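# Carry the carton around the corner onto the yellow-taped spot

## Task

Bring the carton around the corner and set it down on the area outlined in yellow tape, standing upright and lying completely within the tape with no part on or beyond it. The robot must not topple or finish leaning, or the task fails.

## Robot and tools

Robot: a simulated Hello Robot Stretch 4, about 1.6 m tall. It has an omni-wheel base whose rim lies within 0.23 m of the base origin, a lift on a mast, and one arm that telescopes forward. The arm carries a three-axis wrist and a five-finger hand. There is only one arm, so every command names one set of targets. A loose object may occasionally get a short push from outside.

Frames: all positions are in metres. The base frame sits on the floor under the base centre, with x forward, y left and z up. The odometry frame is the base frame as it was when the scene began. base_odometry reports position and heading there, heading in rad from -3.142 to 3.142 with left positive. It only counts wheel turns, so slipping shows up as travel. If turned_by_wheels and turned_by_imu disagree by more than about 0.1 rad over one move, the base probably hit something or slipped. hand_pose gives the hand point in the base frame. The hand point is 0.045 m in front of the palm, and its z axis runs along the straightened fingers.

move: sends one action, or with no action just reports the state and images. An action contains "base", "joints" or both, optionally with "speeds", "pace" or "contact_limits". The alternative is {"end_of_arm": "enable_torque"} on its own, which re-powers wrist motors that shut off. The parts of an action start together and may finish at different times.
- base: one object holding a single command, each value an offset from the base's last reported position, never a pose. translate_m drives straight, forward positive, -2 to 2 m. strafe_m slides sideways, left positive, -2 to 2 m. rotate_rad turns in place, counter-clockwise positive, -3.2 to 3.2 rad. Only translate_m and strafe_m may be combined, which gives a straight diagonal drive without turning.
- joints: an object keyed by joint name, each value an absolute target. lift_m 0 to 1.2 m. arm_m 0 to 0.55 m of extension. wrist_yaw_rad -1.134 to 4.276: 0 points ahead, positive turns left, 3.14 is folded back. wrist_pitch_rad -1.117 to 4.259: 0 is level, 1.57 points down. wrist_roll_rad -1.117 to 4.259: 0 is palm up, 1.57 is palm facing right, 3.14 is palm down. The finger targets hand_little, hand_ring, hand_middle, hand_index and hand_thumb_bend each run from -1 (curled) to +1 (straight). hand_thumb_turn runs from -1 (across in front of the palm) to +1 (beside it). Two entries are settings rather than motions: hand_force_limit, -1 to 1, maps to roughly 0 to 10 N at a fingertip (15 N for the thumb). hand_speed, -0.96 to 1, reaches full speed at +0.48. A target outside its range is clipped, and the result says so.
- pace: "slow", "default", "fast" or "max". speeds: per-joint top speeds for lift_m, arm_m and the wrist joints, used in place of pace. contact_limits: 0 (lightest) to 1 for arm_m, lift_m, translate_m, strafe_m and rotate_rad, given only alongside that same command. The default is 0.5. A base limit persists until the next action that names base.
- cameras: a list drawn from head_camera, head_left_camera, head_right_camera, wrist_camera and all. [] returns none. blocking: true (the default) returns once everything is still. false returns within about 0.5 s while motion continues.
A joint you leave out may still be driving toward its earlier target.

wait: seconds 0 to 10, plus optional cameras. It commands nothing and returns early once every running move has settled. stop: brakes all running motions, which then hold where they stopped, and re-brakes slack wheels. zoom_image: camera plus region [x0, y0, x1, y1] in pixels of that camera's newest image, origin at the top left, at most 504 by 504. show_instructions displays the reference pages. finished_scene ends the scene for good, so the carton must already be placed and stable.

Results: base_status and joint_status report done, moving, off_target, or a stop the robot made itself. Those stops are contact_stop, time_out, limit_stop_at_own_body, limit_stop_at_tilt and torque_fault. After such a stop, or after a refused call, any later calls in the same reply are skipped. on_its_own describes what happened without a command, such as slack joints. lidar_m lists 12 distances in 30-degree sectors, starting straight ahead and going counter-clockwise; "-" means nothing was seen or the object is closer than 0.25 m. wrist_depth_mm is a 7x7 grid of depths in mm. base_tilt is in degrees; a lean over 6 degrees makes the base, lift and arm go slack. motor_effort is in percent, and servo_current is the wrist current in mA; bracketed numbers are peaks. hand_stopped_by gives one word per motor (moving, target, force, stalled or fault) in the order little, ring, middle, index, thumb_bend, thumb_turn. The *_load_n values are fingertip forces in N, positive when the finger is pushed open.

Gripping: with the thumb turned in (thumb_turn -1), the hand can wrap objects about 0.035 to 0.065 m thick. A finger motor only starts when its target changes, and it stops at the target or when its load reaches the force limit. For a gentle grip, close with hand_speed -0.94 or lower. To squeeze harder, raise hand_force_limit and send a target that is more closed than before. At the start the force limit is 0 and the speed is -0.8.

Cautions: keep arm_m low and pace moderate while driving or turning with a load, or the robot may tip. Use light contact limits near walls and the corner. When lifting about 1 kg, keep lift_m's contact limit at 0.15 or more, and at 0.3 or more for 2 kg. Avoid wrist poses that press the hand against the robot itself. Lower the carton gently rather than releasing it from height.

Each tool is called after ">>>" as a command line: name --argument value for each argument, lists and objects as JSON in quotes; but a table of rows of numbers goes row by row, as --pt "numbers of a row", without its own name.

Reference images:

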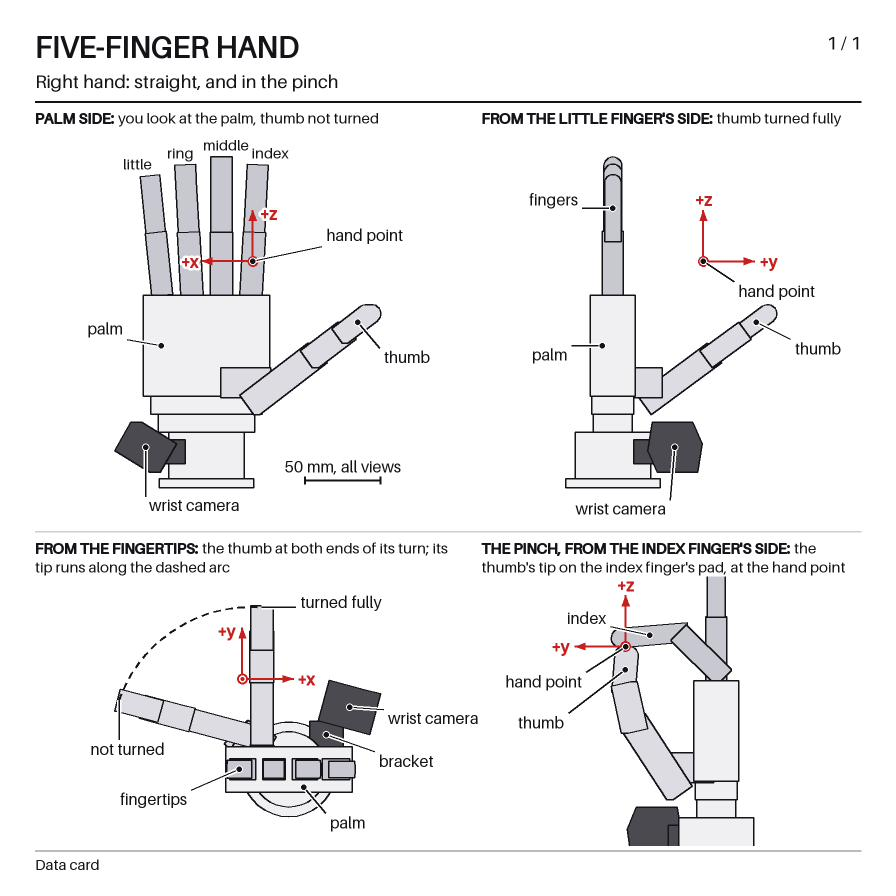

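## Session

>>> move

Scene clock: 0.00 s.
base_odometry: x=+0.000 y=+0.000 heading=+0.000
turned_by_wheels: +0.000
turned_by_imu: +0.000
base_tilt: forward=-0.4 right=-1.5
lidar_m: 0.82 0.87 0.87 0.76 0.62 0.62 0.70 1.18 1.06 0.86 0.71 0.71
base_status: not commanded
joint_positions: lift_m=+0.215 arm_m=+0.000 wrist_yaw_rad=+3.140 wrist_pitch_rad=+0.005 wrist_roll_rad=+0.000 hand_little=+1.000 hand_ring=+1.000 hand_middle=+1.000 hand_index=+1.000 hand_thumb_turn=+1.000 hand_thumb_bend=+1.000 hand_force_limit=+0.000 hand_speed=-0.800
joint_status: not commanded
measured_speeds: all 0
hand_stopped_by: target,target,target,target,target,target
little_load_n: 0.0
ring_load_n: 0.0
middle_load_n: 0.0
index_load_n: 0.0
thumb_bend_load_n: 0.0
thumb_turn_load_n: 0.0
motor_effort: lift_m=+21 arm_m=+2 wheel_0=+0 wheel_1=+1 wheel_2=+0
servo_current: wrist_yaw_rad=26 wrist_pitch_rad=52 wrist_roll_rad=39
hand_pose: x=-0.0506 y=+0.1186 z=+0.4519 quat_wxyz=(-0.498, -0.501, +0.502, +0.499) (m; base frame)
wrist_depth_mm: - 133 - - 668 591 521 / - 135 178 - 668 597 525 / 116 136 220 - 676 591 530 / 135 161 - - 668 603 525 / 1756 - - - 676 621 - / 1182 1098 122 123 - - - / 820 - - - - - 530
pictures: head_camera, head_left_camera, head_right_camera, wrist_camera

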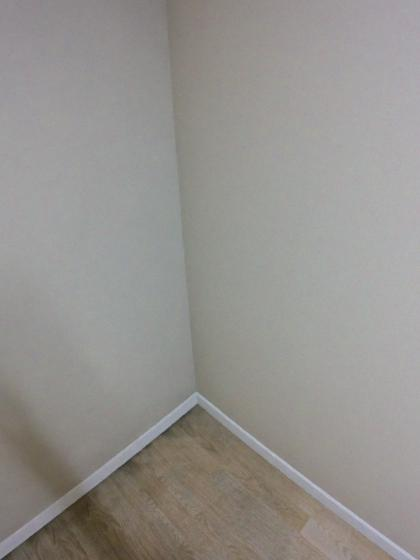

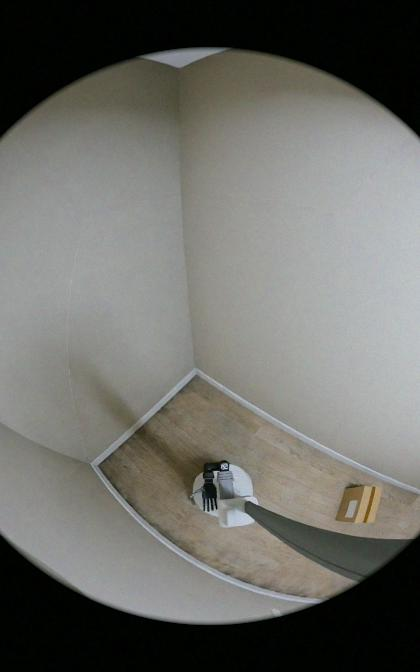

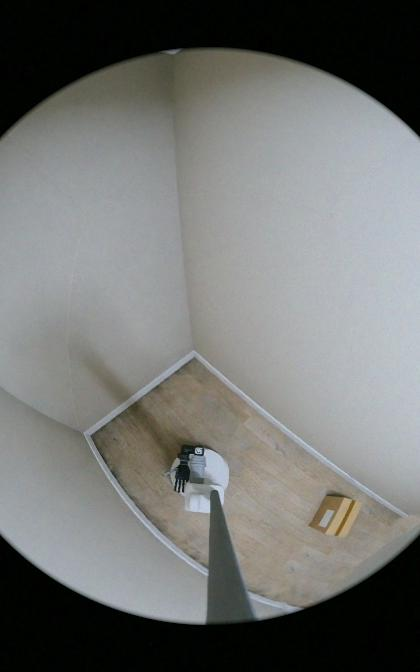

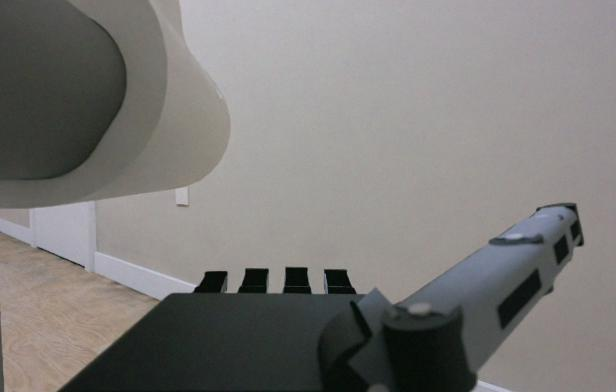

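>>> move --base '{"rotate_rad": -1.0}' --cameras '["all"]'

Scene clock: 2.03 s.
move: done
base_odometry: x=+0.000 y=+0.000 heading=-1.000
turned_by_wheels: -1.000
turned_by_imu: -0.998
base_tilt: forward=-0.3 right=-1.5
lidar_m: 0.72 0.71 0.84 0.86 0.87 0.72 0.63 0.61 0.73 1.32 1.06 0.82
base_status: done
joint_positions: lift_m=+0.215 arm_m=+0.000 wrist_yaw_rad=+3.140 wrist_pitch_rad=+0.005 wrist_roll_rad=+0.000 hand_little=+1.000 hand_ring=+1.000 hand_middle=+1.000 hand_index=+1.000 hand_thumb_turn=+1.000 hand_thumb_bend=+1.000 hand_force_limit=+0.000 hand_speed=-0.800
joint_status: not commanded
measured_speeds: all 0
hand_stopped_by: target,target,target,target,target,target
little_load_n: 0.0
ring_load_n: 0.0
middle_load_n: 0.0
index_load_n: 0.0
thumb_bend_load_n: 0.0
thumb_turn_load_n: 0.0
motor_effort: lift_m=+21(21) arm_m=-2(2) wheel_0=+2(6) wheel_1=+2(7) wheel_2=-1(8)
servo_current: wrist_yaw_rad=26(39) wrist_pitch_rad=52(59) wrist_roll_rad=39(52)
hand_pose: x=-0.0506 y=+0.1186 z=+0.4519 quat_wxyz=(-0.498, -0.501, +0.502, +0.499)
wrist_depth_mm: - 133 - - - 931 - / - 134 182 - - 960 - / 116 136 221 - - 960 - / 135 178 - - - 960 - / 654 683 - - - - - / 661 676 122 124 - - - / 676 - - - - - -
pictures: head_camera, head_left_camera, head_right_camera, wrist_camera

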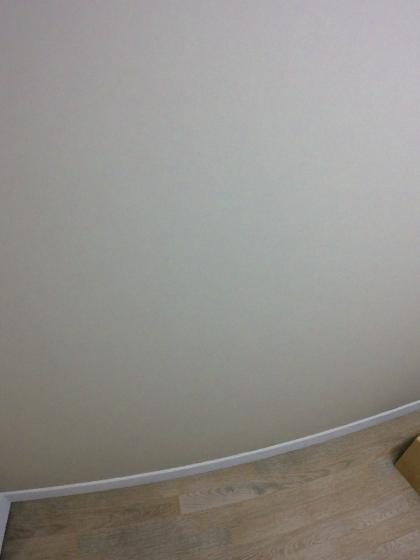

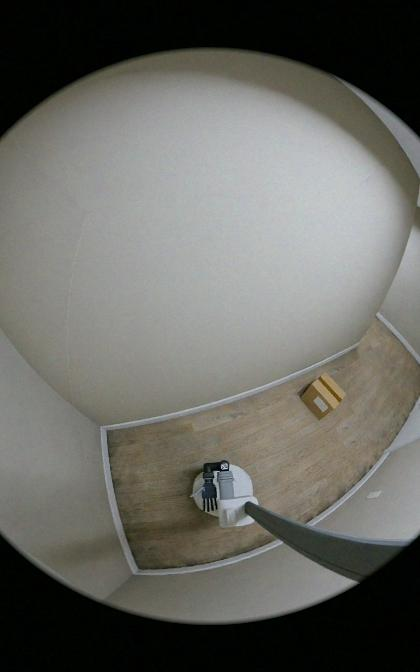

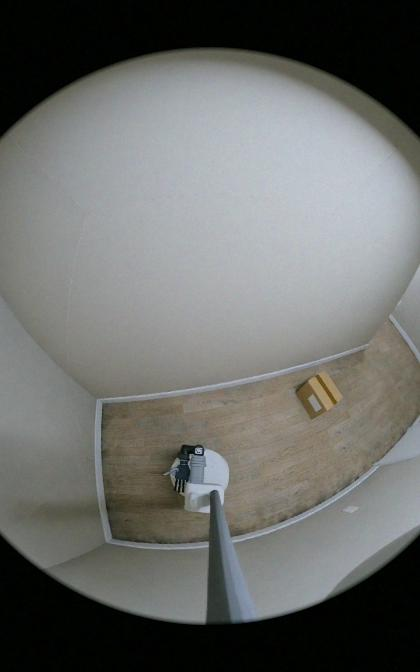

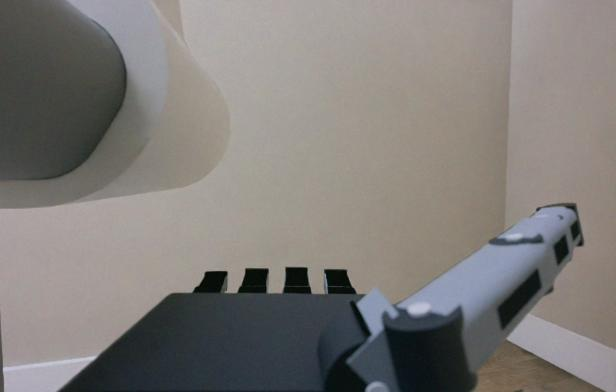

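>>> move --base '{"rotate_rad": -0.9}' --cameras '["all"]'

Scene clock: 3.77 s.
move: done
base_odometry: x=+0.000 y=+0.000 heading=-1.899
turned_by_wheels: -0.900
turned_by_imu: -0.899
base_tilt: forward=-0.3 right=-1.6
lidar_m: 1.06 0.77 0.71 0.73 0.95 0.86 0.88 0.67 0.61 0.64 0.83 1.76
base_status: done
joint_positions: lift_m=+0.215 arm_m=+0.000 wrist_yaw_rad=+3.140 wrist_pitch_rad=+0.005 wrist_roll_rad=+0.000 hand_little=+1.000 hand_ring=+1.000 hand_middle=+1.000 hand_index=+1.000 hand_thumb_turn=+1.000 hand_thumb_bend=+1.000 hand_force_limit=+0.000 hand_speed=-0.800
joint_status: not commanded
measured_speeds: all 0
hand_stopped_by: target,target,target,target,target,target
little_load_n: 0.0
ring_load_n: 0.0
middle_load_n: 0.0
index_load_n: 0.0
thumb_bend_load_n: 0.0
thumb_turn_load_n: 0.0
motor_effort: lift_m=+21(21) arm_m=-2(2) wheel_0=+2(7) wheel_1=+2(8) wheel_2=-1(7)
servo_current: wrist_yaw_rad=26(39) wrist_pitch_rad=39(52) wrist_roll_rad=52(52)
hand_pose: x=-0.0506 y=+0.1186 z=+0.4519 quat_wxyz=(-0.498, -0.501, +0.502, +0.499)
wrist_depth_mm: - 133 - - - - - / - 134 177 - - - - / 116 136 220 - - - - / 135 158 1118 - - - - / - - 1098 - - - - / - 110 133 124 - - - / - - - - - - -
pictures: head_camera, head_left_camera, head_right_camera, wrist_camera

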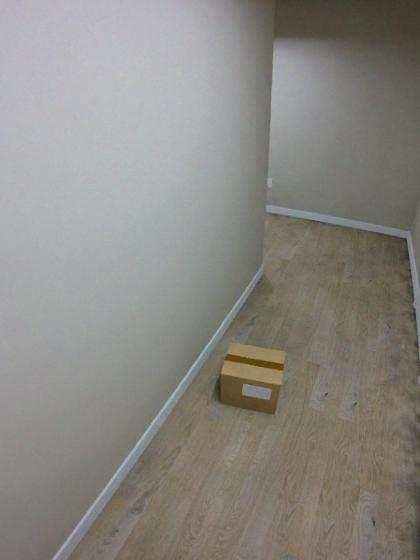

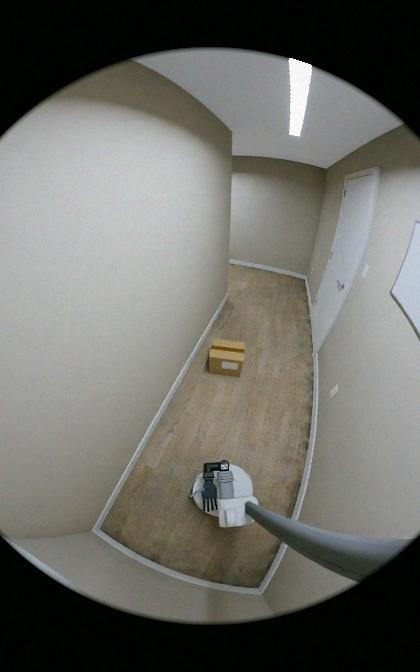

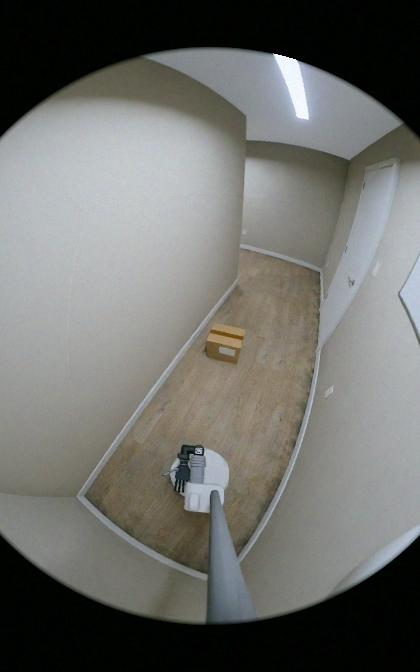

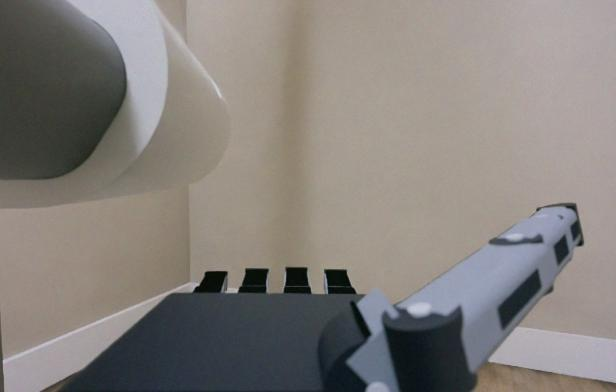

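>>> move --base '{"rotate_rad": -0.457}' --cameras '["all"]'

>>> move --base '{"strafe_m": -0.28, "translate_m": 0.0}' --cameras '["head_camera"]'

>>> move --base '{"translate_m": 1.2}' --cameras '["head_camera", "head_left_camera", "head_right_camera"]'

Scene clock: 7.20 s.
move: done
base_odometry: x=+0.000 y=+0.000 heading=-2.356
turned_by_wheels: -0.457
turned_by_imu: -0.456
base_tilt: forward=-0.3 right=-1.6
lidar_m: 1.05 1.05 0.76 0.71 0.73 0.91 0.86 0.90 0.66 0.60 0.64 0.89
base_status: done
joint_positions: lift_m=+0.215 arm_m=+0.000 wrist_yaw_rad=+3.140 wrist_pitch_rad=+0.005 wrist_roll_rad=+0.000 hand_little=+1.000 hand_ring=+1.000 hand_middle=+1.000 hand_index=+1.000 hand_thumb_turn=+1.000 hand_thumb_bend=+1.000 hand_force_limit=+0.000 hand_speed=-0.800
joint_status: not commanded
measured_speeds: all 0
hand_stopped_by: target,target,target,target,target,target
little_load_n: 0.0
ring_load_n: 0.0
middle_load_n: 0.0
index_load_n: 0.0
thumb_bend_load_n: 0.0
thumb_turn_load_n: 0.0
motor_effort: lift_m=+20(21) arm_m=-2(2) wheel_0=+2(6) wheel_1=+1(6) wheel_2=+0(8)
servo_current: wrist_yaw_rad=33(33) wrist_pitch_rad=46(59) wrist_roll_rad=46(46)
hand_pose: x=-0.0506 y=+0.1186 z=+0.4519 quat_wxyz=(-0.498, -0.501, +0.502, +0.499)
wrist_depth_mm: - 133 - - - - - / - 134 178 - - - - / 116 136 222 - - - - / 135 158 - - - - - / - - - - - - - / - 110 122 124 - - - / 831 - - - - - -
pictures: head_camera, head_left_camera, head_right_camera, wrist_camera

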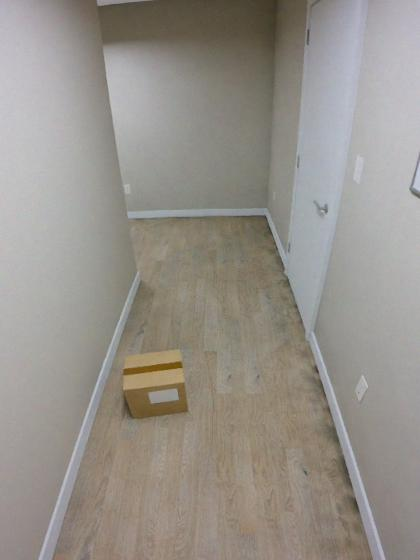

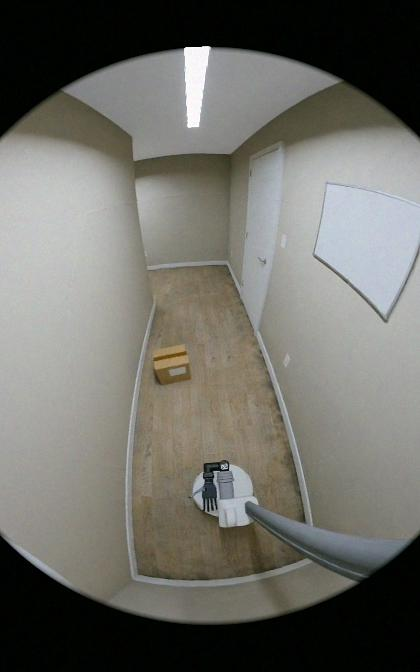

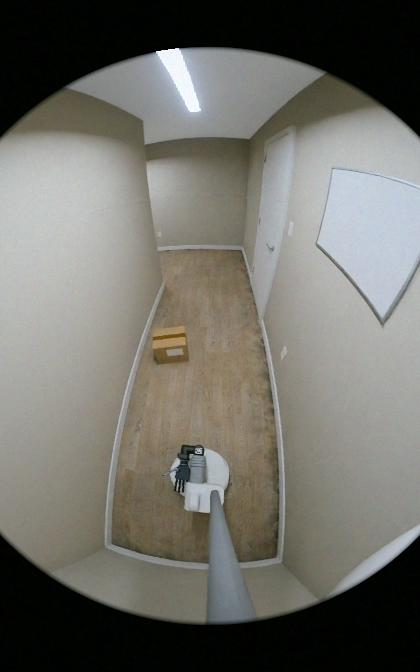

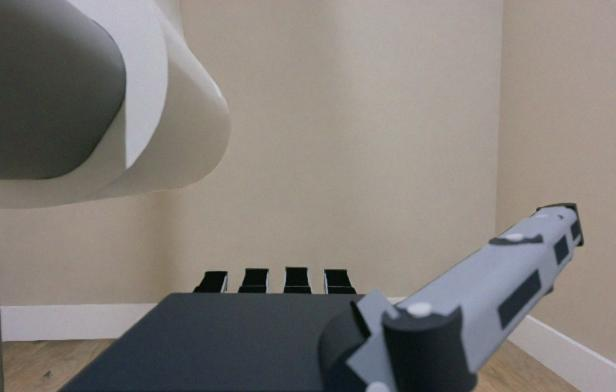

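Scene clock: 9.47 s.
move: done
base_odometry: x=-0.198 y=+0.198 heading=-2.356
turned_by_wheels: +0.000
turned_by_imu: +0.000
base_tilt: forward=-0.3 right=-1.5
lidar_m: 1.30 1.16 1.05 0.99 1.03 0.90 0.86 0.53 0.35 0.34 0.36 0.49
base_status: done
joint_positions: lift_m=+0.215 arm_m=+0.000 wrist_yaw_rad=+3.140 wrist_pitch_rad=+0.005 wrist_roll_rad=+0.000 hand_little=+1.000 hand_ring=+1.000 hand_middle=+1.000 hand_index=+1.000 hand_thumb_turn=+1.000 hand_thumb_bend=+1.000 hand_force_limit=+0.000 hand_speed=-0.800
joint_status: not commanded
measured_speeds: all 0
hand_stopped_by: target,target,target,target,target,target
little_load_n: 0.0
ring_load_n: 0.0
middle_load_n: 0.0
index_load_n: 0.0
thumb_bend_load_n: 0.0
thumb_turn_load_n: 0.0
motor_effort: lift_m=+21(21) arm_m=-2(2) wheel_0=-1(10) wheel_1=+1(9) wheel_2=+1(3)
servo_current: wrist_yaw_rad=26(33) wrist_pitch_rad=39(59) wrist_roll_rad=33(52)
hand_pose: x=-0.0506 y=+0.1186 z=+0.4519 quat_wxyz=(-0.498, -0.501, +0.502, +0.499)
wrist_depth_mm: - 133 - - - - - / - 134 196 - - - - / 115 135 215 - - - - / 135 157 - - - - - / 691 960 - - - - - / 691 120 122 124 - - - / 654 - - - - - 831

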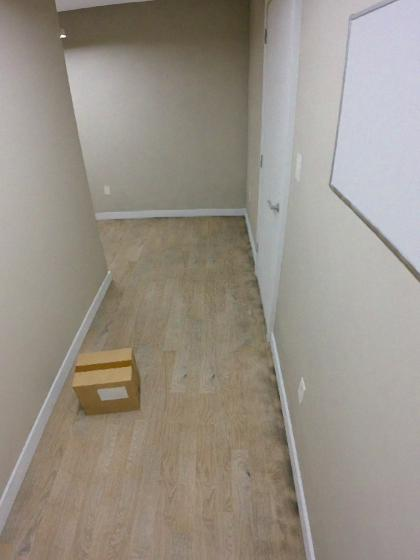

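Scene clock: 14.97 s.
move: done
base_odometry: x=-1.046 y=-0.651 heading=-2.356
turned_by_wheels: +0.000
turned_by_imu: +0.000
base_tilt: forward=-0.3 right=-1.5
lidar_m: 1.13 1.49 1.08 0.49 1.06 1.42 1.42 0.48 0.33 0.30 0.33 0.46
base_status: done
joint_positions: lift_m=+0.215 arm_m=+0.000 wrist_yaw_rad=+3.140 wrist_pitch_rad=+0.005 wrist_roll_rad=+0.000 hand_little=+1.000 hand_ring=+1.000 hand_middle=+1.000 hand_index=+1.000 hand_thumb_turn=+1.000 hand_thumb_bend=+1.000 hand_force_limit=+0.000 hand_speed=-0.800
joint_status: not commanded
measured_speeds: all 0
hand_stopped_by: target,target,target,target,target,target
little_load_n: 0.5
ring_load_n: 0.0
middle_load_n: 0.0
index_load_n: 0.0
thumb_bend_load_n: 0.0
thumb_turn_load_n: 0.0
motor_effort: lift_m=+20(21) arm_m=-2(2) wheel_0=-2(6) wheel_1=-1(6) wheel_2=+2(10)
servo_current: wrist_yaw_rad=20(39) wrist_pitch_rad=26(59) wrist_roll_rad=39(52)
hand_pose: x=-0.0506 y=+0.1186 z=+0.4519 quat_wxyz=(-0.498, -0.501, +0.502, +0.499)
wrist_depth_mm: - 133 - - - - - / - 134 264 - - - - / 116 136 249 - - - - / 135 158 - - - - - / 627 - 1863 - - - - / 668 111 132 123 - - - / - - - - - - 831

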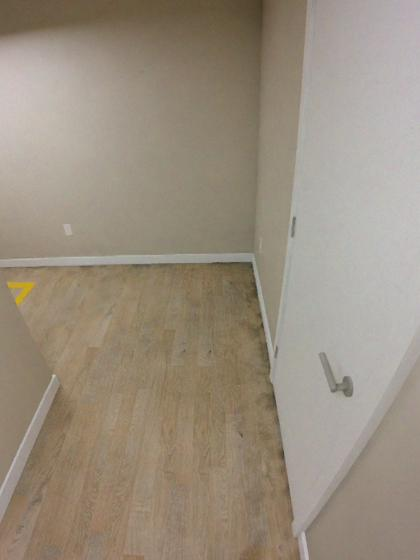

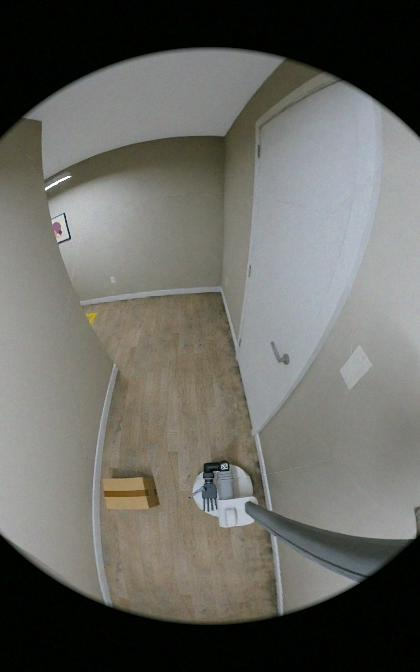

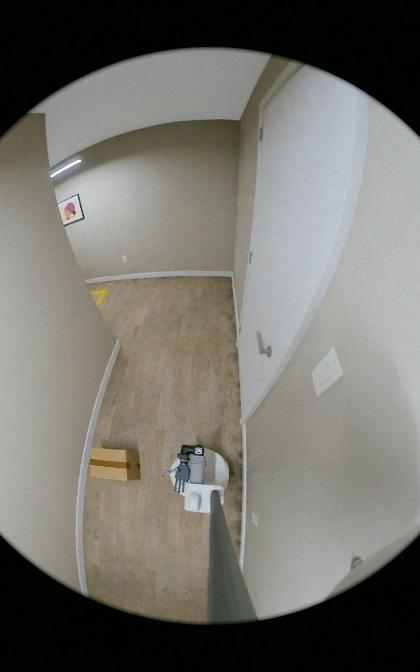

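>>> move --base '{"translate_m": 1.3}'

>>> move --base '{"rotate_rad": 0.9}' --cameras '["head_camera", "head_left_camera", "head_right_camera"]'

>>> move --base '{"rotate_rad": 0.67}' --cameras '["head_camera", "head_left_camera", "head_right_camera"]'

Scene clock: 21.03 s.
move: done
base_odometry: x=-1.966 y=-1.570 heading=-2.356
turned_by_wheels: +0.000
turned_by_imu: +0.001
base_tilt: forward=-0.2 right=-1.5
lidar_m: 1.12 1.42 1.93 1.04 1.09 1.32 1.32 0.41 0.28 0.27 0.31 0.43
base_status: done
joint_positions: lift_m=+0.215 arm_m=+0.000 wrist_yaw_rad=+3.140 wrist_pitch_rad=+0.005 wrist_roll_rad=+0.000 hand_little=+1.000 hand_ring=+1.000 hand_middle=+1.000 hand_index=+1.000 hand_thumb_turn=+1.000 hand_thumb_bend=+1.000 hand_force_limit=+0.000 hand_speed=-0.800
joint_status: not commanded
measured_speeds: all 0
hand_stopped_by: target,target,target,target,target,target
little_load_n: 0.0
ring_load_n: 0.0
middle_load_n: 0.0
index_load_n: 0.0
thumb_bend_load_n: 0.0
thumb_turn_load_n: 0.0
motor_effort: lift_m=+21(21) arm_m=-2(2) wheel_0=+0(7) wheel_1=+0(6) wheel_2=+1(10)
servo_current: wrist_yaw_rad=26(39) wrist_pitch_rad=46(72) wrist_roll_rad=39(52)
hand_pose: x=-0.0506 y=+0.1186 z=+0.4519 quat_wxyz=(-0.498, -0.501, +0.502, +0.499)
wrist_depth_mm: - 133 - - - - - / - 134 247 - - - - / 116 136 249 - - - - / 135 178 - - - - - / 627 878 - - 1336 1366 - / 627 759 133 123 - - - / 627 - - - - - 842
pictures: none

Scene clock: 22.67 s.
move: done
base_odometry: x=-1.966 y=-1.570 heading=-1.456
turned_by_wheels: +0.900
turned_by_imu: +0.899
base_tilt: forward=-0.3 right=-1.5
lidar_m: 1.72 1.07 1.06 1.29 1.32 0.53 0.29 0.26 0.30 0.37 0.72 1.41
base_status: done
joint_positions: lift_m=+0.215 arm_m=+0.000 wrist_yaw_rad=+3.140 wrist_pitch_rad=+0.005 wrist_roll_rad=+0.000 hand_little=+1.000 hand_ring=+1.000 hand_middle=+1.000 hand_index=+1.000 hand_thumb_turn=+1.000 hand_thumb_bend=+1.000 hand_force_limit=+0.000 hand_speed=-0.800
joint_status: not commanded
measured_speeds: all 0
hand_stopped_by: target,target,target,target,target,target
little_load_n: 0.0
ring_load_n: 0.0
middle_load_n: 0.0
index_load_n: 0.0
thumb_bend_load_n: 0.0
thumb_turn_load_n: 0.5
motor_effort: lift_m=+21(21) arm_m=-2(2) wheel_0=+1(8) wheel_1=+0(5) wheel_2=+1(7)
servo_current: wrist_yaw_rad=26(39) wrist_pitch_rad=39(52) wrist_roll_rad=46(52)
hand_pose: x=-0.0506 y=+0.1186 z=+0.4519 quat_wxyz=(-0.498, -0.501, +0.502, +0.499)
wrist_depth_mm: - 133 492 591 768 - - / - 134 500 597 768 - - / 116 136 512 603 788 - - / 135 224 488 597 788 - - / 366 418 480 603 798 - - / 362 404 132 124 - - - / 364 - - - - - 842

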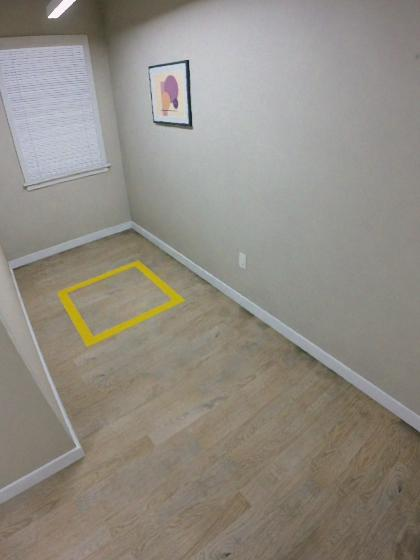

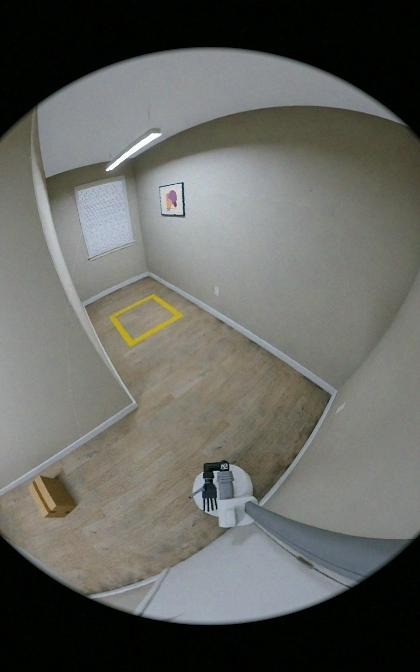

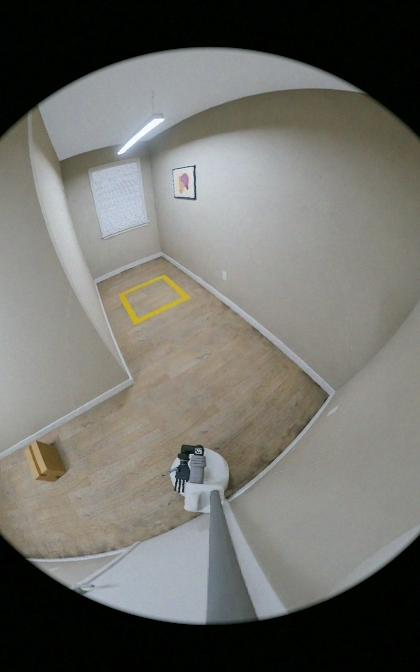

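Scene clock: 24.13 s.
move: done
base_odometry: x=-1.965 y=-1.570 heading=-0.786
turned_by_wheels: +0.670
turned_by_imu: +0.669
base_tilt: forward=-0.3 right=-1.5
lidar_m: 1.06 1.09 1.30 1.40 0.41 0.29 0.25 0.31 0.40 1.04 1.44 1.93
base_status: done
joint_positions: lift_m=+0.215 arm_m=+0.000 wrist_yaw_rad=+3.140 wrist_pitch_rad=+0.005 wrist_roll_rad=+0.000 hand_little=+1.000 hand_ring=+1.000 hand_middle=+1.000 hand_index=+1.000 hand_thumb_turn=+1.000 hand_thumb_bend=+1.000 hand_force_limit=+0.000 hand_speed=-0.800
joint_status: not commanded
measured_speeds: all 0
hand_stopped_by: target,target,target,target,target,target
little_load_n: 0.0
ring_load_n: 0.0
middle_load_n: 0.0
index_load_n: 0.0
thumb_bend_load_n: 0.0
thumb_turn_load_n: 0.0
motor_effort: lift_m=+21(21) arm_m=-2(2) wheel_0=+0(7) wheel_1=-2(7) wheel_2=+1(8)
servo_current: wrist_yaw_rad=33(46) wrist_pitch_rad=33(59) wrist_roll_rad=39(52)
hand_pose: x=-0.0506 y=+0.1186 z=+0.4519 quat_wxyz=(-0.498, -0.501, +0.502, +0.499)
wrist_depth_mm: - 133 392 397 410 418 427 / - 134 394 404 413 421 430 / 116 136 397 407 415 427 436 / 135 384 399 410 418 430 439 / 402 410 389 410 421 427 - / 404 410 133 124 - - - / 407 - - - - - 459

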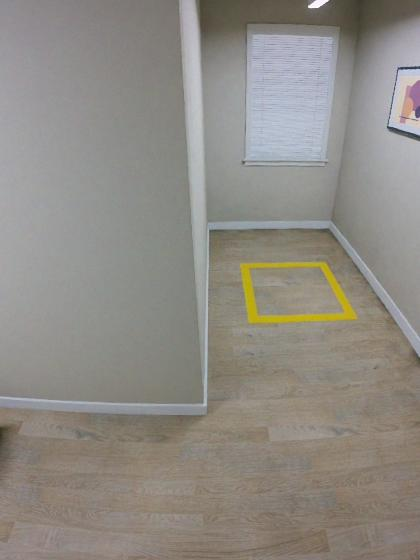

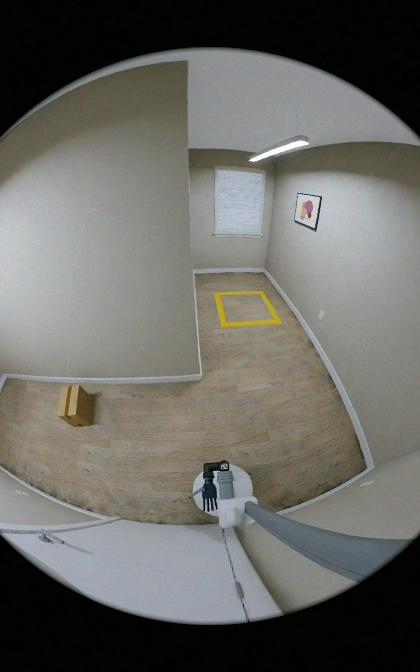

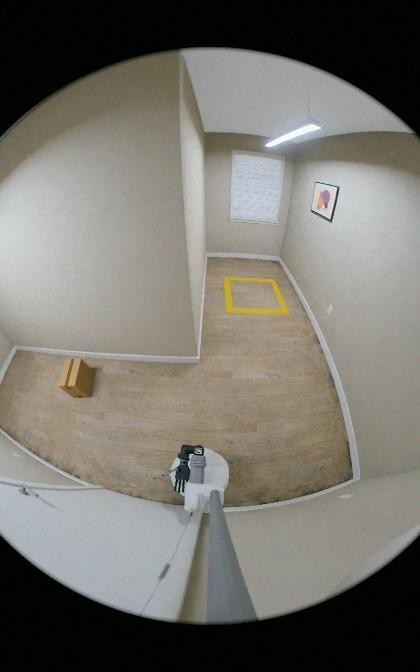

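>>> move --base '{"rotate_rad": -1.57}'

>>> move --base '{"translate_m": -1.95}' --cameras '["head_camera"]'

>>> move --base '{"strafe_m": 0.55}' --cameras '["head_camera", "head_left_camera", "head_right_camera"]'

Scene clock: 29.03 s.
move: done
base_odometry: x=-1.965 y=-1.570 heading=-2.356
turned_by_wheels: -1.570
turned_by_imu: -1.567
base_tilt: forward=-0.3 right=-1.5
lidar_m: 1.12 1.43 1.95 1.05 1.08 1.29 1.33 0.41 0.28 0.26 0.31 0.44
base_status: done
joint_positions: lift_m=+0.215 arm_m=+0.000 wrist_yaw_rad=+3.140 wrist_pitch_rad=+0.005 wrist_roll_rad=+0.000 hand_little=+1.000 hand_ring=+1.000 hand_middle=+1.000 hand_index=+1.000 hand_thumb_turn=+1.000 hand_thumb_bend=+1.000 hand_force_limit=+0.000 hand_speed=-0.800
joint_status: not commanded
measured_speeds: all 0
hand_stopped_by: target,target,target,target,target,target
little_load_n: 0.0
ring_load_n: 0.0
middle_load_n: 0.0
index_load_n: 0.0
thumb_bend_load_n: 0.0
thumb_turn_load_n: 0.0
motor_effort: lift_m=+21(21) arm_m=-2(2) wheel_0=+1(5) wheel_1=+1(8) wheel_2=+0(9)
servo_current: wrist_yaw_rad=33(39) wrist_pitch_rad=39(59) wrist_roll_rad=39(52)
hand_pose: x=-0.0506 y=+0.1186 z=+0.4519 quat_wxyz=(-0.498, -0.501, +0.502, +0.499)
wrist_depth_mm: - 134 - - - - - / - 134 247 - - - - / 116 135 248 - - - - / 135 178 - - - - - / 627 878 - - 1366 1397 - / 627 759 133 123 - - - / 627 - - - - - 842
pictures: none

Scene clock: 37.03 s.
move: done
base_odometry: x=-0.587 y=-0.191 heading=-2.356
turned_by_wheels: +0.000
turned_by_imu: -0.002
base_tilt: forward=-0.2 right=-1.6
lidar_m: 1.14 0.69 0.71 1.00 1.05 1.41 1.41 0.50 0.35 0.32 0.35 0.47
base_status: done
joint_positions: lift_m=+0.215 arm_m=+0.000 wrist_yaw_rad=+3.140 wrist_pitch_rad=+0.005 wrist_roll_rad=+0.000 hand_little=+1.000 hand_ring=+1.000 hand_middle=+1.000 hand_index=+1.000 hand_thumb_turn=+1.000 hand_thumb_bend=+1.000 hand_force_limit=+0.000 hand_speed=-0.800
joint_status: not commanded
measured_speeds: all 0
hand_stopped_by: target,target,target,target,target,target
little_load_n: 0.0
ring_load_n: 0.0
middle_load_n: 0.0
index_load_n: 0.0
thumb_bend_load_n: 0.0
thumb_turn_load_n: 0.0
motor_effort: lift_m=+20(21) arm_m=-2(2) wheel_0=-1(6) wheel_1=+0(6) wheel_2=-1(11)
servo_current: wrist_yaw_rad=33(46) wrist_pitch_rad=39(59) wrist_roll_rad=26(52)
hand_pose: x=-0.0506 y=+0.1186 z=+0.4519 quat_wxyz=(-0.498, -0.501, +0.502, +0.499)
wrist_depth_mm: - 133 - - - - - / - 134 196 - - - - / 115 135 215 - - - - / 135 156 - - - - - / 676 - - - - - - / 634 110 132 124 - - - / 640 - - - - - 842

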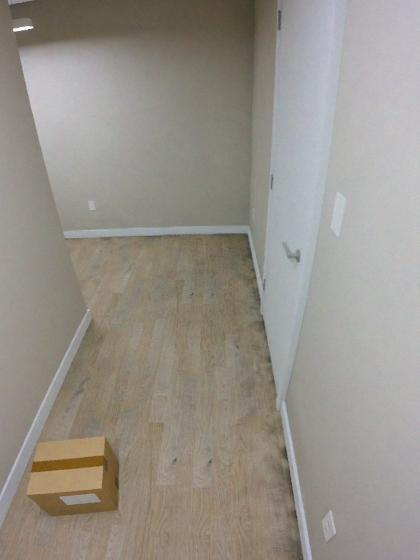

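Scene clock: 40.20 s.
move: done
base_odometry: x=-0.198 y=-0.579 heading=-2.356
turned_by_wheels: +0.000
turned_by_imu: -0.001
base_tilt: forward=-0.3 right=-1.4
lidar_m: 0.48 0.48 0.48 0.45 0.48 0.64 1.41 1.30 0.92 0.87 0.91 1.24
base_status: done
joint_positions: lift_m=+0.215 arm_m=+0.000 wrist_yaw_rad=+3.140 wrist_pitch_rad=+0.005 wrist_roll_rad=+0.000 hand_little=+1.000 hand_ring=+1.000 hand_middle=+1.000 hand_index=+1.000 hand_thumb_turn=+1.000 hand_thumb_bend=+1.000 hand_force_limit=+0.000 hand_speed=-0.800
joint_status: not commanded
measured_speeds: all 0
hand_stopped_by: target,target,target,target,target,target
little_load_n: 0.0
ring_load_n: 0.0
middle_load_n: 0.0
index_load_n: 0.0
thumb_bend_load_n: 0.0
thumb_turn_load_n: 0.0
motor_effort: lift_m=+21(21) arm_m=-2(2) wheel_0=+1(9) wheel_1=-1(9) wheel_2=-1(4)
servo_current: wrist_yaw_rad=33(39) wrist_pitch_rad=26(59) wrist_roll_rad=46(52)
hand_pose: x=-0.0506 y=+0.1186 z=+0.4519 quat_wxyz=(-0.498, -0.501, +0.502, +0.499)
wrist_depth_mm: - 133 - - - - - / - 134 182 - - - - / 116 135 221 - - - - / 135 158 - - - - - / - - - - - - - / 1182 1182 133 123 - - - / 820 - - - - - -

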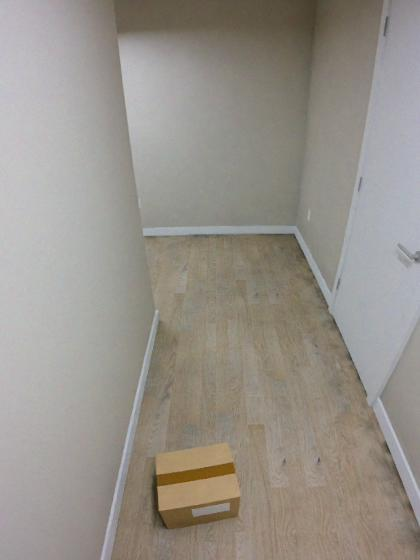

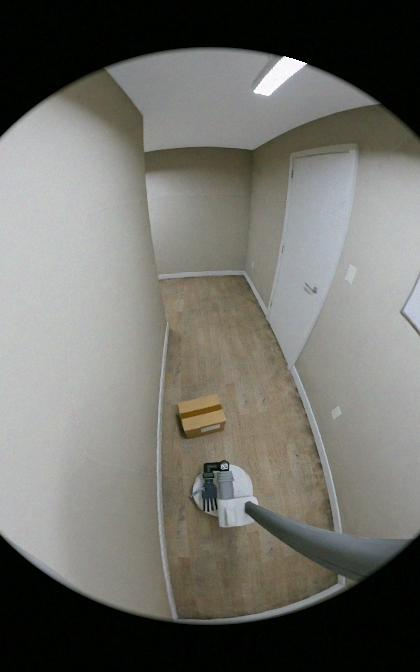

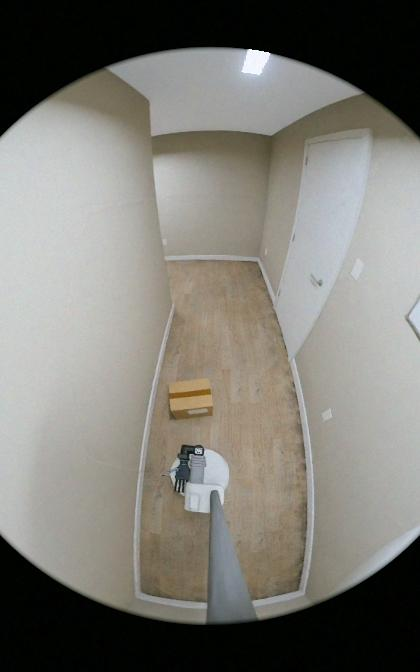

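>>> zoom_image --camera "head_camera" --region '[120, 420, 280, 550]'

Scaled by 3.150 from the camera's image (finer frame: 1200x1600).

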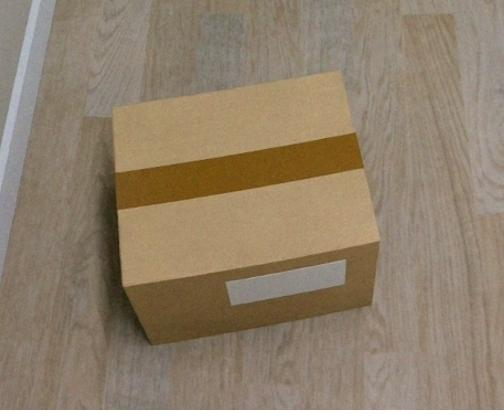

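>>> move --base '{"strafe_m": 0.11}'

>>> move --base '{"translate_m": 0.17}' --cameras '["head_camera"]'

>>> move --base '{"translate_m": 0.2}' --pace "slow" --cameras '["head_camera", "head_left_camera"]'

Scene clock: 43.23 s.
move: done
base_odometry: x=-0.120 y=-0.657 heading=-2.356
turned_by_wheels: +0.000
turned_by_imu: -0.001
base_tilt: forward=-0.3 right=-1.5
lidar_m: 0.46 0.45 0.37 0.35 0.37 0.48 1.38 1.45 1.04 0.96 1.02 0.54
base_status: done
joint_positions: lift_m=+0.215 arm_m=+0.000 wrist_yaw_rad=+3.140 wrist_pitch_rad=+0.005 wrist_roll_rad=+0.000 hand_little=+1.000 hand_ring=+1.000 hand_middle=+1.000 hand_index=+1.000 hand_thumb_turn=+1.000 hand_thumb_bend=+1.000 hand_force_limit=+0.000 hand_speed=-0.800
joint_status: not commanded
measured_speeds: all 0
hand_stopped_by: target,target,target,target,target,target
little_load_n: 0.0
ring_load_n: 0.0
middle_load_n: 0.0
index_load_n: 0.0
thumb_bend_load_n: 0.0
thumb_turn_load_n: 0.0
motor_effort: lift_m=+21(21) arm_m=-2(2) wheel_0=+1(9) wheel_1=-2(8) wheel_2=-1(4)
servo_current: wrist_yaw_rad=26(39) wrist_pitch_rad=46(65) wrist_roll_rad=46(52)
hand_pose: x=-0.0506 y=+0.1186 z=+0.4519 quat_wxyz=(-0.498, -0.501, +0.502, +0.499)
wrist_depth_mm: - 133 - - - - 330 / - 135 181 - - - 330 / 116 136 221 - - - 332 / 135 159 - - - - - / - - - - - - - / 1182 1182 132 123 - - - / 842 - - - - - 320
pictures: none

Scene clock: 45.17 s.
move: done
base_odometry: x=-0.240 y=-0.777 heading=-2.356
turned_by_wheels: +0.000
turned_by_imu: +0.000
base_tilt: forward=-0.3 right=-1.6
lidar_m: 0.29 0.29 0.36 0.35 0.37 0.51 1.38 1.45 1.02 0.97 1.03 0.35
base_status: done
joint_positions: lift_m=+0.215 arm_m=+0.000 wrist_yaw_rad=+3.140 wrist_pitch_rad=+0.005 wrist_roll_rad=+0.000 hand_little=+1.000 hand_ring=+1.000 hand_middle=+1.000 hand_index=+1.000 hand_thumb_turn=+1.000 hand_thumb_bend=+1.000 hand_force_limit=+0.000 hand_speed=-0.800
joint_status: not commanded
measured_speeds: all 0
hand_stopped_by: target,target,target,target,target,target
little_load_n: 0.0
ring_load_n: 0.0
middle_load_n: 0.0
index_load_n: 0.5
thumb_bend_load_n: 0.0
thumb_turn_load_n: 0.0
motor_effort: lift_m=+21(21) arm_m=-2(2) wheel_0=-2(6) wheel_1=+1(6) wheel_2=+1(10)
servo_current: wrist_yaw_rad=33(39) wrist_pitch_rad=33(52) wrist_roll_rad=46(46)
hand_pose: x=-0.0506 y=+0.1186 z=+0.4519 quat_wxyz=(-0.498, -0.501, +0.502, +0.499)
wrist_depth_mm: - 133 - - - - 336 / - 134 181 - - - 336 / 116 136 221 - - - 336 / 135 158 - - - - - / 1618 - - - - - - / 1160 1160 132 123 - - - / 842 - - - - - 322

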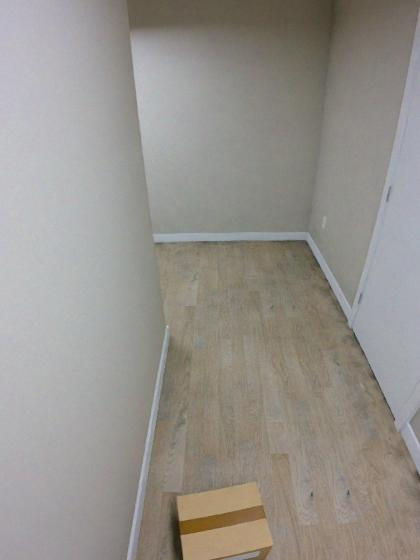

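Scene clock: 48.47 s.
move: done
base_odometry: x=-0.381 y=-0.919 heading=-2.356
turned_by_wheels: +0.000
turned_by_imu: +0.001
base_tilt: forward=-0.3 right=-1.5
lidar_m: 0.25 0.25 0.38 0.34 0.36 0.51 1.39 1.45 1.01 0.97 1.01 0.25
base_status: done
joint_positions: lift_m=+0.215 arm_m=+0.000 wrist_yaw_rad=+3.140 wrist_pitch_rad=+0.005 wrist_roll_rad=+0.000 hand_little=+1.000 hand_ring=+1.000 hand_middle=+1.000 hand_index=+1.000 hand_thumb_turn=+1.000 hand_thumb_bend=+1.000 hand_force_limit=+0.000 hand_speed=-0.800
joint_status: not commanded
measured_speeds: all 0
hand_stopped_by: target,target,target,target,target,target
little_load_n: 0.0
ring_load_n: 0.0
middle_load_n: 0.0
index_load_n: 0.0
thumb_bend_load_n: 0.0
thumb_turn_load_n: 0.0
motor_effort: lift_m=+21(21) arm_m=-2(2) wheel_0=+9(11) wheel_1=+4(8) wheel_2=-7(12)
servo_current: wrist_yaw_rad=33(39) wrist_pitch_rad=52(65) wrist_roll_rad=33(52)
hand_pose: x=-0.0506 y=+0.1186 z=+0.4519 quat_wxyz=(-0.498, -0.501, +0.502, +0.499)
wrist_depth_mm: - 133 - - - - - / - 135 179 - - - - / 115 135 220 - - - - / 135 157 - - - - - / 1756 1756 1808 1756 - - - / 1160 1160 132 124 - - - / 842 - - - - - -

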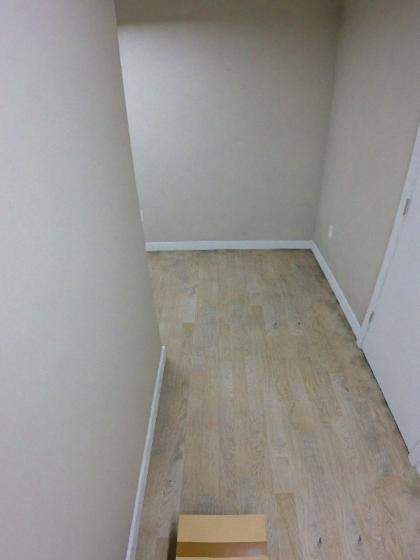

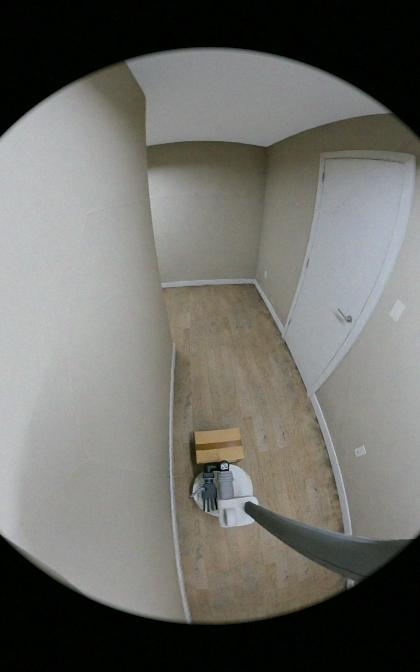

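>>> move --base '{"translate_m": 0.4}' --pace "slow" --cameras '["head_camera"]'

Scene clock: 54.13 s.
move: done
base_odometry: x=-0.664 y=-1.202 heading=-2.355
turned_by_wheels: +0.000
turned_by_imu: +0.000
base_tilt: forward=-0.3 right=-1.4
lidar_m: 0.25 0.25 0.39 0.35 0.38 0.53 1.39 1.42 1.01 0.96 0.99 0.25
base_status: done
joint_positions: lift_m=+0.215 arm_m=+0.000 wrist_yaw_rad=+3.140 wrist_pitch_rad=+0.005 wrist_roll_rad=+0.000 hand_little=+1.000 hand_ring=+1.000 hand_middle=+1.000 hand_index=+1.000 hand_thumb_turn=+1.000 hand_thumb_bend=+1.000 hand_force_limit=+0.000 hand_speed=-0.800
joint_status: not commanded
measured_speeds: all 0
hand_stopped_by: target,target,target,target,target,target
little_load_n: 0.0
ring_load_n: 0.0
middle_load_n: 0.0
index_load_n: 0.0
thumb_bend_load_n: 0.0
thumb_turn_load_n: 0.0
motor_effort: lift_m=+20(21) arm_m=-2(2) wheel_0=+5(13) wheel_1=+4(10) wheel_2=-6(15)
servo_current: wrist_yaw_rad=20(39) wrist_pitch_rad=46(59) wrist_roll_rad=39(52)
hand_pose: x=-0.0506 y=+0.1186 z=+0.4519 quat_wxyz=(-0.498, -0.501, +0.502, +0.499)
wrist_depth_mm: - 133 - - - - - / - 135 245 - - - - / 116 136 252 - - - - / 135 196 - - - - - / 1537 - - - - - - / 1160 1160 132 124 - - - / 820 - - - - - -

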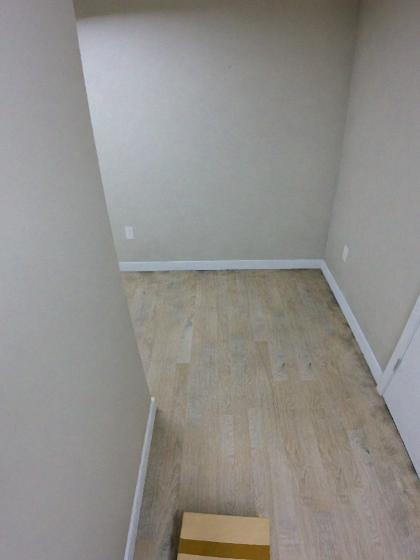

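>>> move --base '{"translate_m": 0.7, "strafe_m": -0.025}' --pace "slow" --cameras '["head_camera"]'

Scene clock: 62.67 s.
move: done
base_odometry: x=-1.176 y=-1.679 heading=-2.355
turned_by_wheels: +0.000
turned_by_imu: +0.000
base_tilt: forward=-0.3 right=-1.5
lidar_m: 0.25 0.25 0.43 0.37 0.42 0.57 1.52 1.37 0.90 0.89 0.95 0.25
base_status: done
joint_positions: lift_m=+0.215 arm_m=+0.000 wrist_yaw_rad=+3.140 wrist_pitch_rad=+0.005 wrist_roll_rad=+0.000 hand_little=+1.000 hand_ring=+1.000 hand_middle=+1.000 hand_index=+1.000 hand_thumb_turn=+1.000 hand_thumb_bend=+1.000 hand_force_limit=+0.000 hand_speed=-0.800
joint_status: not commanded
measured_speeds: all 0
hand_stopped_by: target,target,target,target,target,target
little_load_n: 0.0
ring_load_n: 0.0
middle_load_n: 0.0
index_load_n: 0.0
thumb_bend_load_n: 0.0
thumb_turn_load_n: 0.0
motor_effort: lift_m=+21(21) arm_m=-2(2) wheel_0=+5(10) wheel_1=+4(9) wheel_2=-8(14)
servo_current: wrist_yaw_rad=33(39) wrist_pitch_rad=26(65) wrist_roll_rad=46(52)
hand_pose: x=-0.0506 y=+0.1186 z=+0.4519 quat_wxyz=(-0.498, -0.501, +0.502, +0.499)
wrist_depth_mm: - 133 - - - - - / - 134 248 - - - - / 116 136 249 - - - - / 135 198 - - - - - / 1537 - - - - - - / 1160 1182 133 124 - - - / 842 - - - - - -

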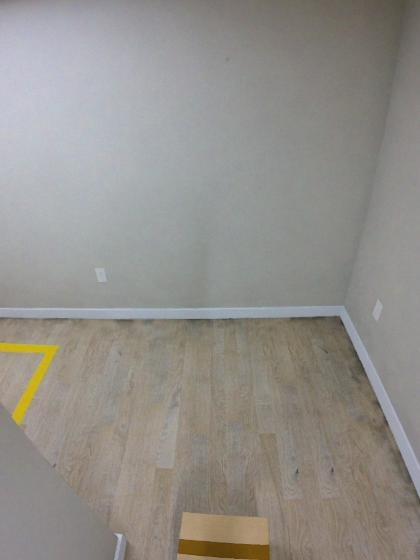

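>>> move --base '{"translate_m": 0.745, "strafe_m": -0.015}' --pace "slow" --cameras '["head_camera", "head_left_camera", "head_right_camera"]'

Scene clock: 71.67 s.
move: done
base_odometry: x=-1.712 y=-2.196 heading=-2.355
turned_by_wheels: +0.000
turned_by_imu: +0.000
base_tilt: forward=-0.3 right=-1.4
lidar_m: 0.25 0.25 1.58 1.43 0.56 0.62 1.70 1.26 0.90 0.90 0.93 0.25
base_status: done
joint_positions: lift_m=+0.215 arm_m=+0.000 wrist_yaw_rad=+3.140 wrist_pitch_rad=+0.005 wrist_roll_rad=+0.000 hand_little=+1.000 hand_ring=+1.000 hand_middle=+1.000 hand_index=+1.000 hand_thumb_turn=+1.000 hand_thumb_bend=+1.000 hand_force_limit=+0.000 hand_speed=-0.800
joint_status: not commanded
measured_speeds: all 0
hand_stopped_by: target,target,target,target,target,target
little_load_n: 0.0
ring_load_n: 0.0
middle_load_n: 0.0
index_load_n: 0.0
thumb_bend_load_n: 0.0
thumb_turn_load_n: 0.0
motor_effort: lift_m=+21(21) arm_m=-2(2) wheel_0=+6(11) wheel_1=+4(8) wheel_2=-7(14)
servo_current: wrist_yaw_rad=26(39) wrist_pitch_rad=39(59) wrist_roll_rad=39(52)
hand_pose: x=-0.0506 y=+0.1186 z=+0.4519 quat_wxyz=(-0.498, -0.501, +0.502, +0.499)
wrist_depth_mm: - 133 - - - - 473 / - 134 247 - - - 480 / 116 136 249 - - - 484 / 135 199 - - - - 488 / - - - - - - - / 1182 1160 133 124 - - - / 831 - - - - - 508

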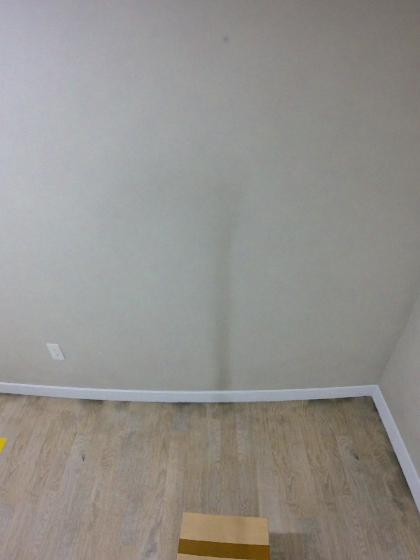

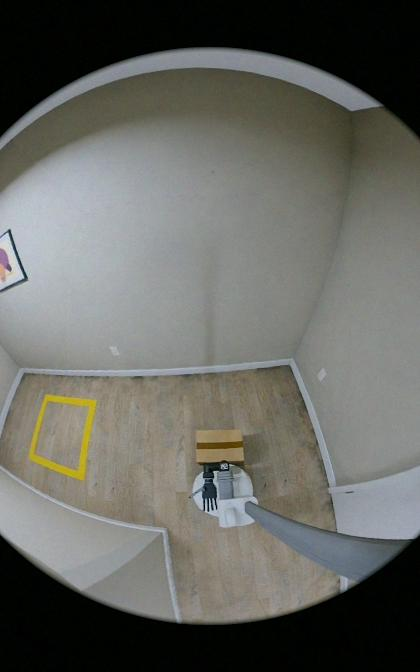

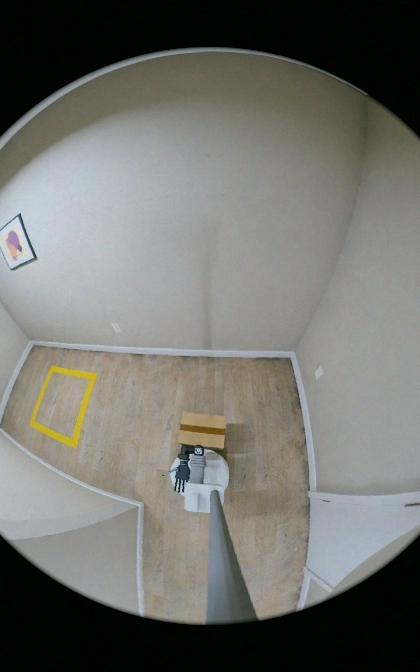

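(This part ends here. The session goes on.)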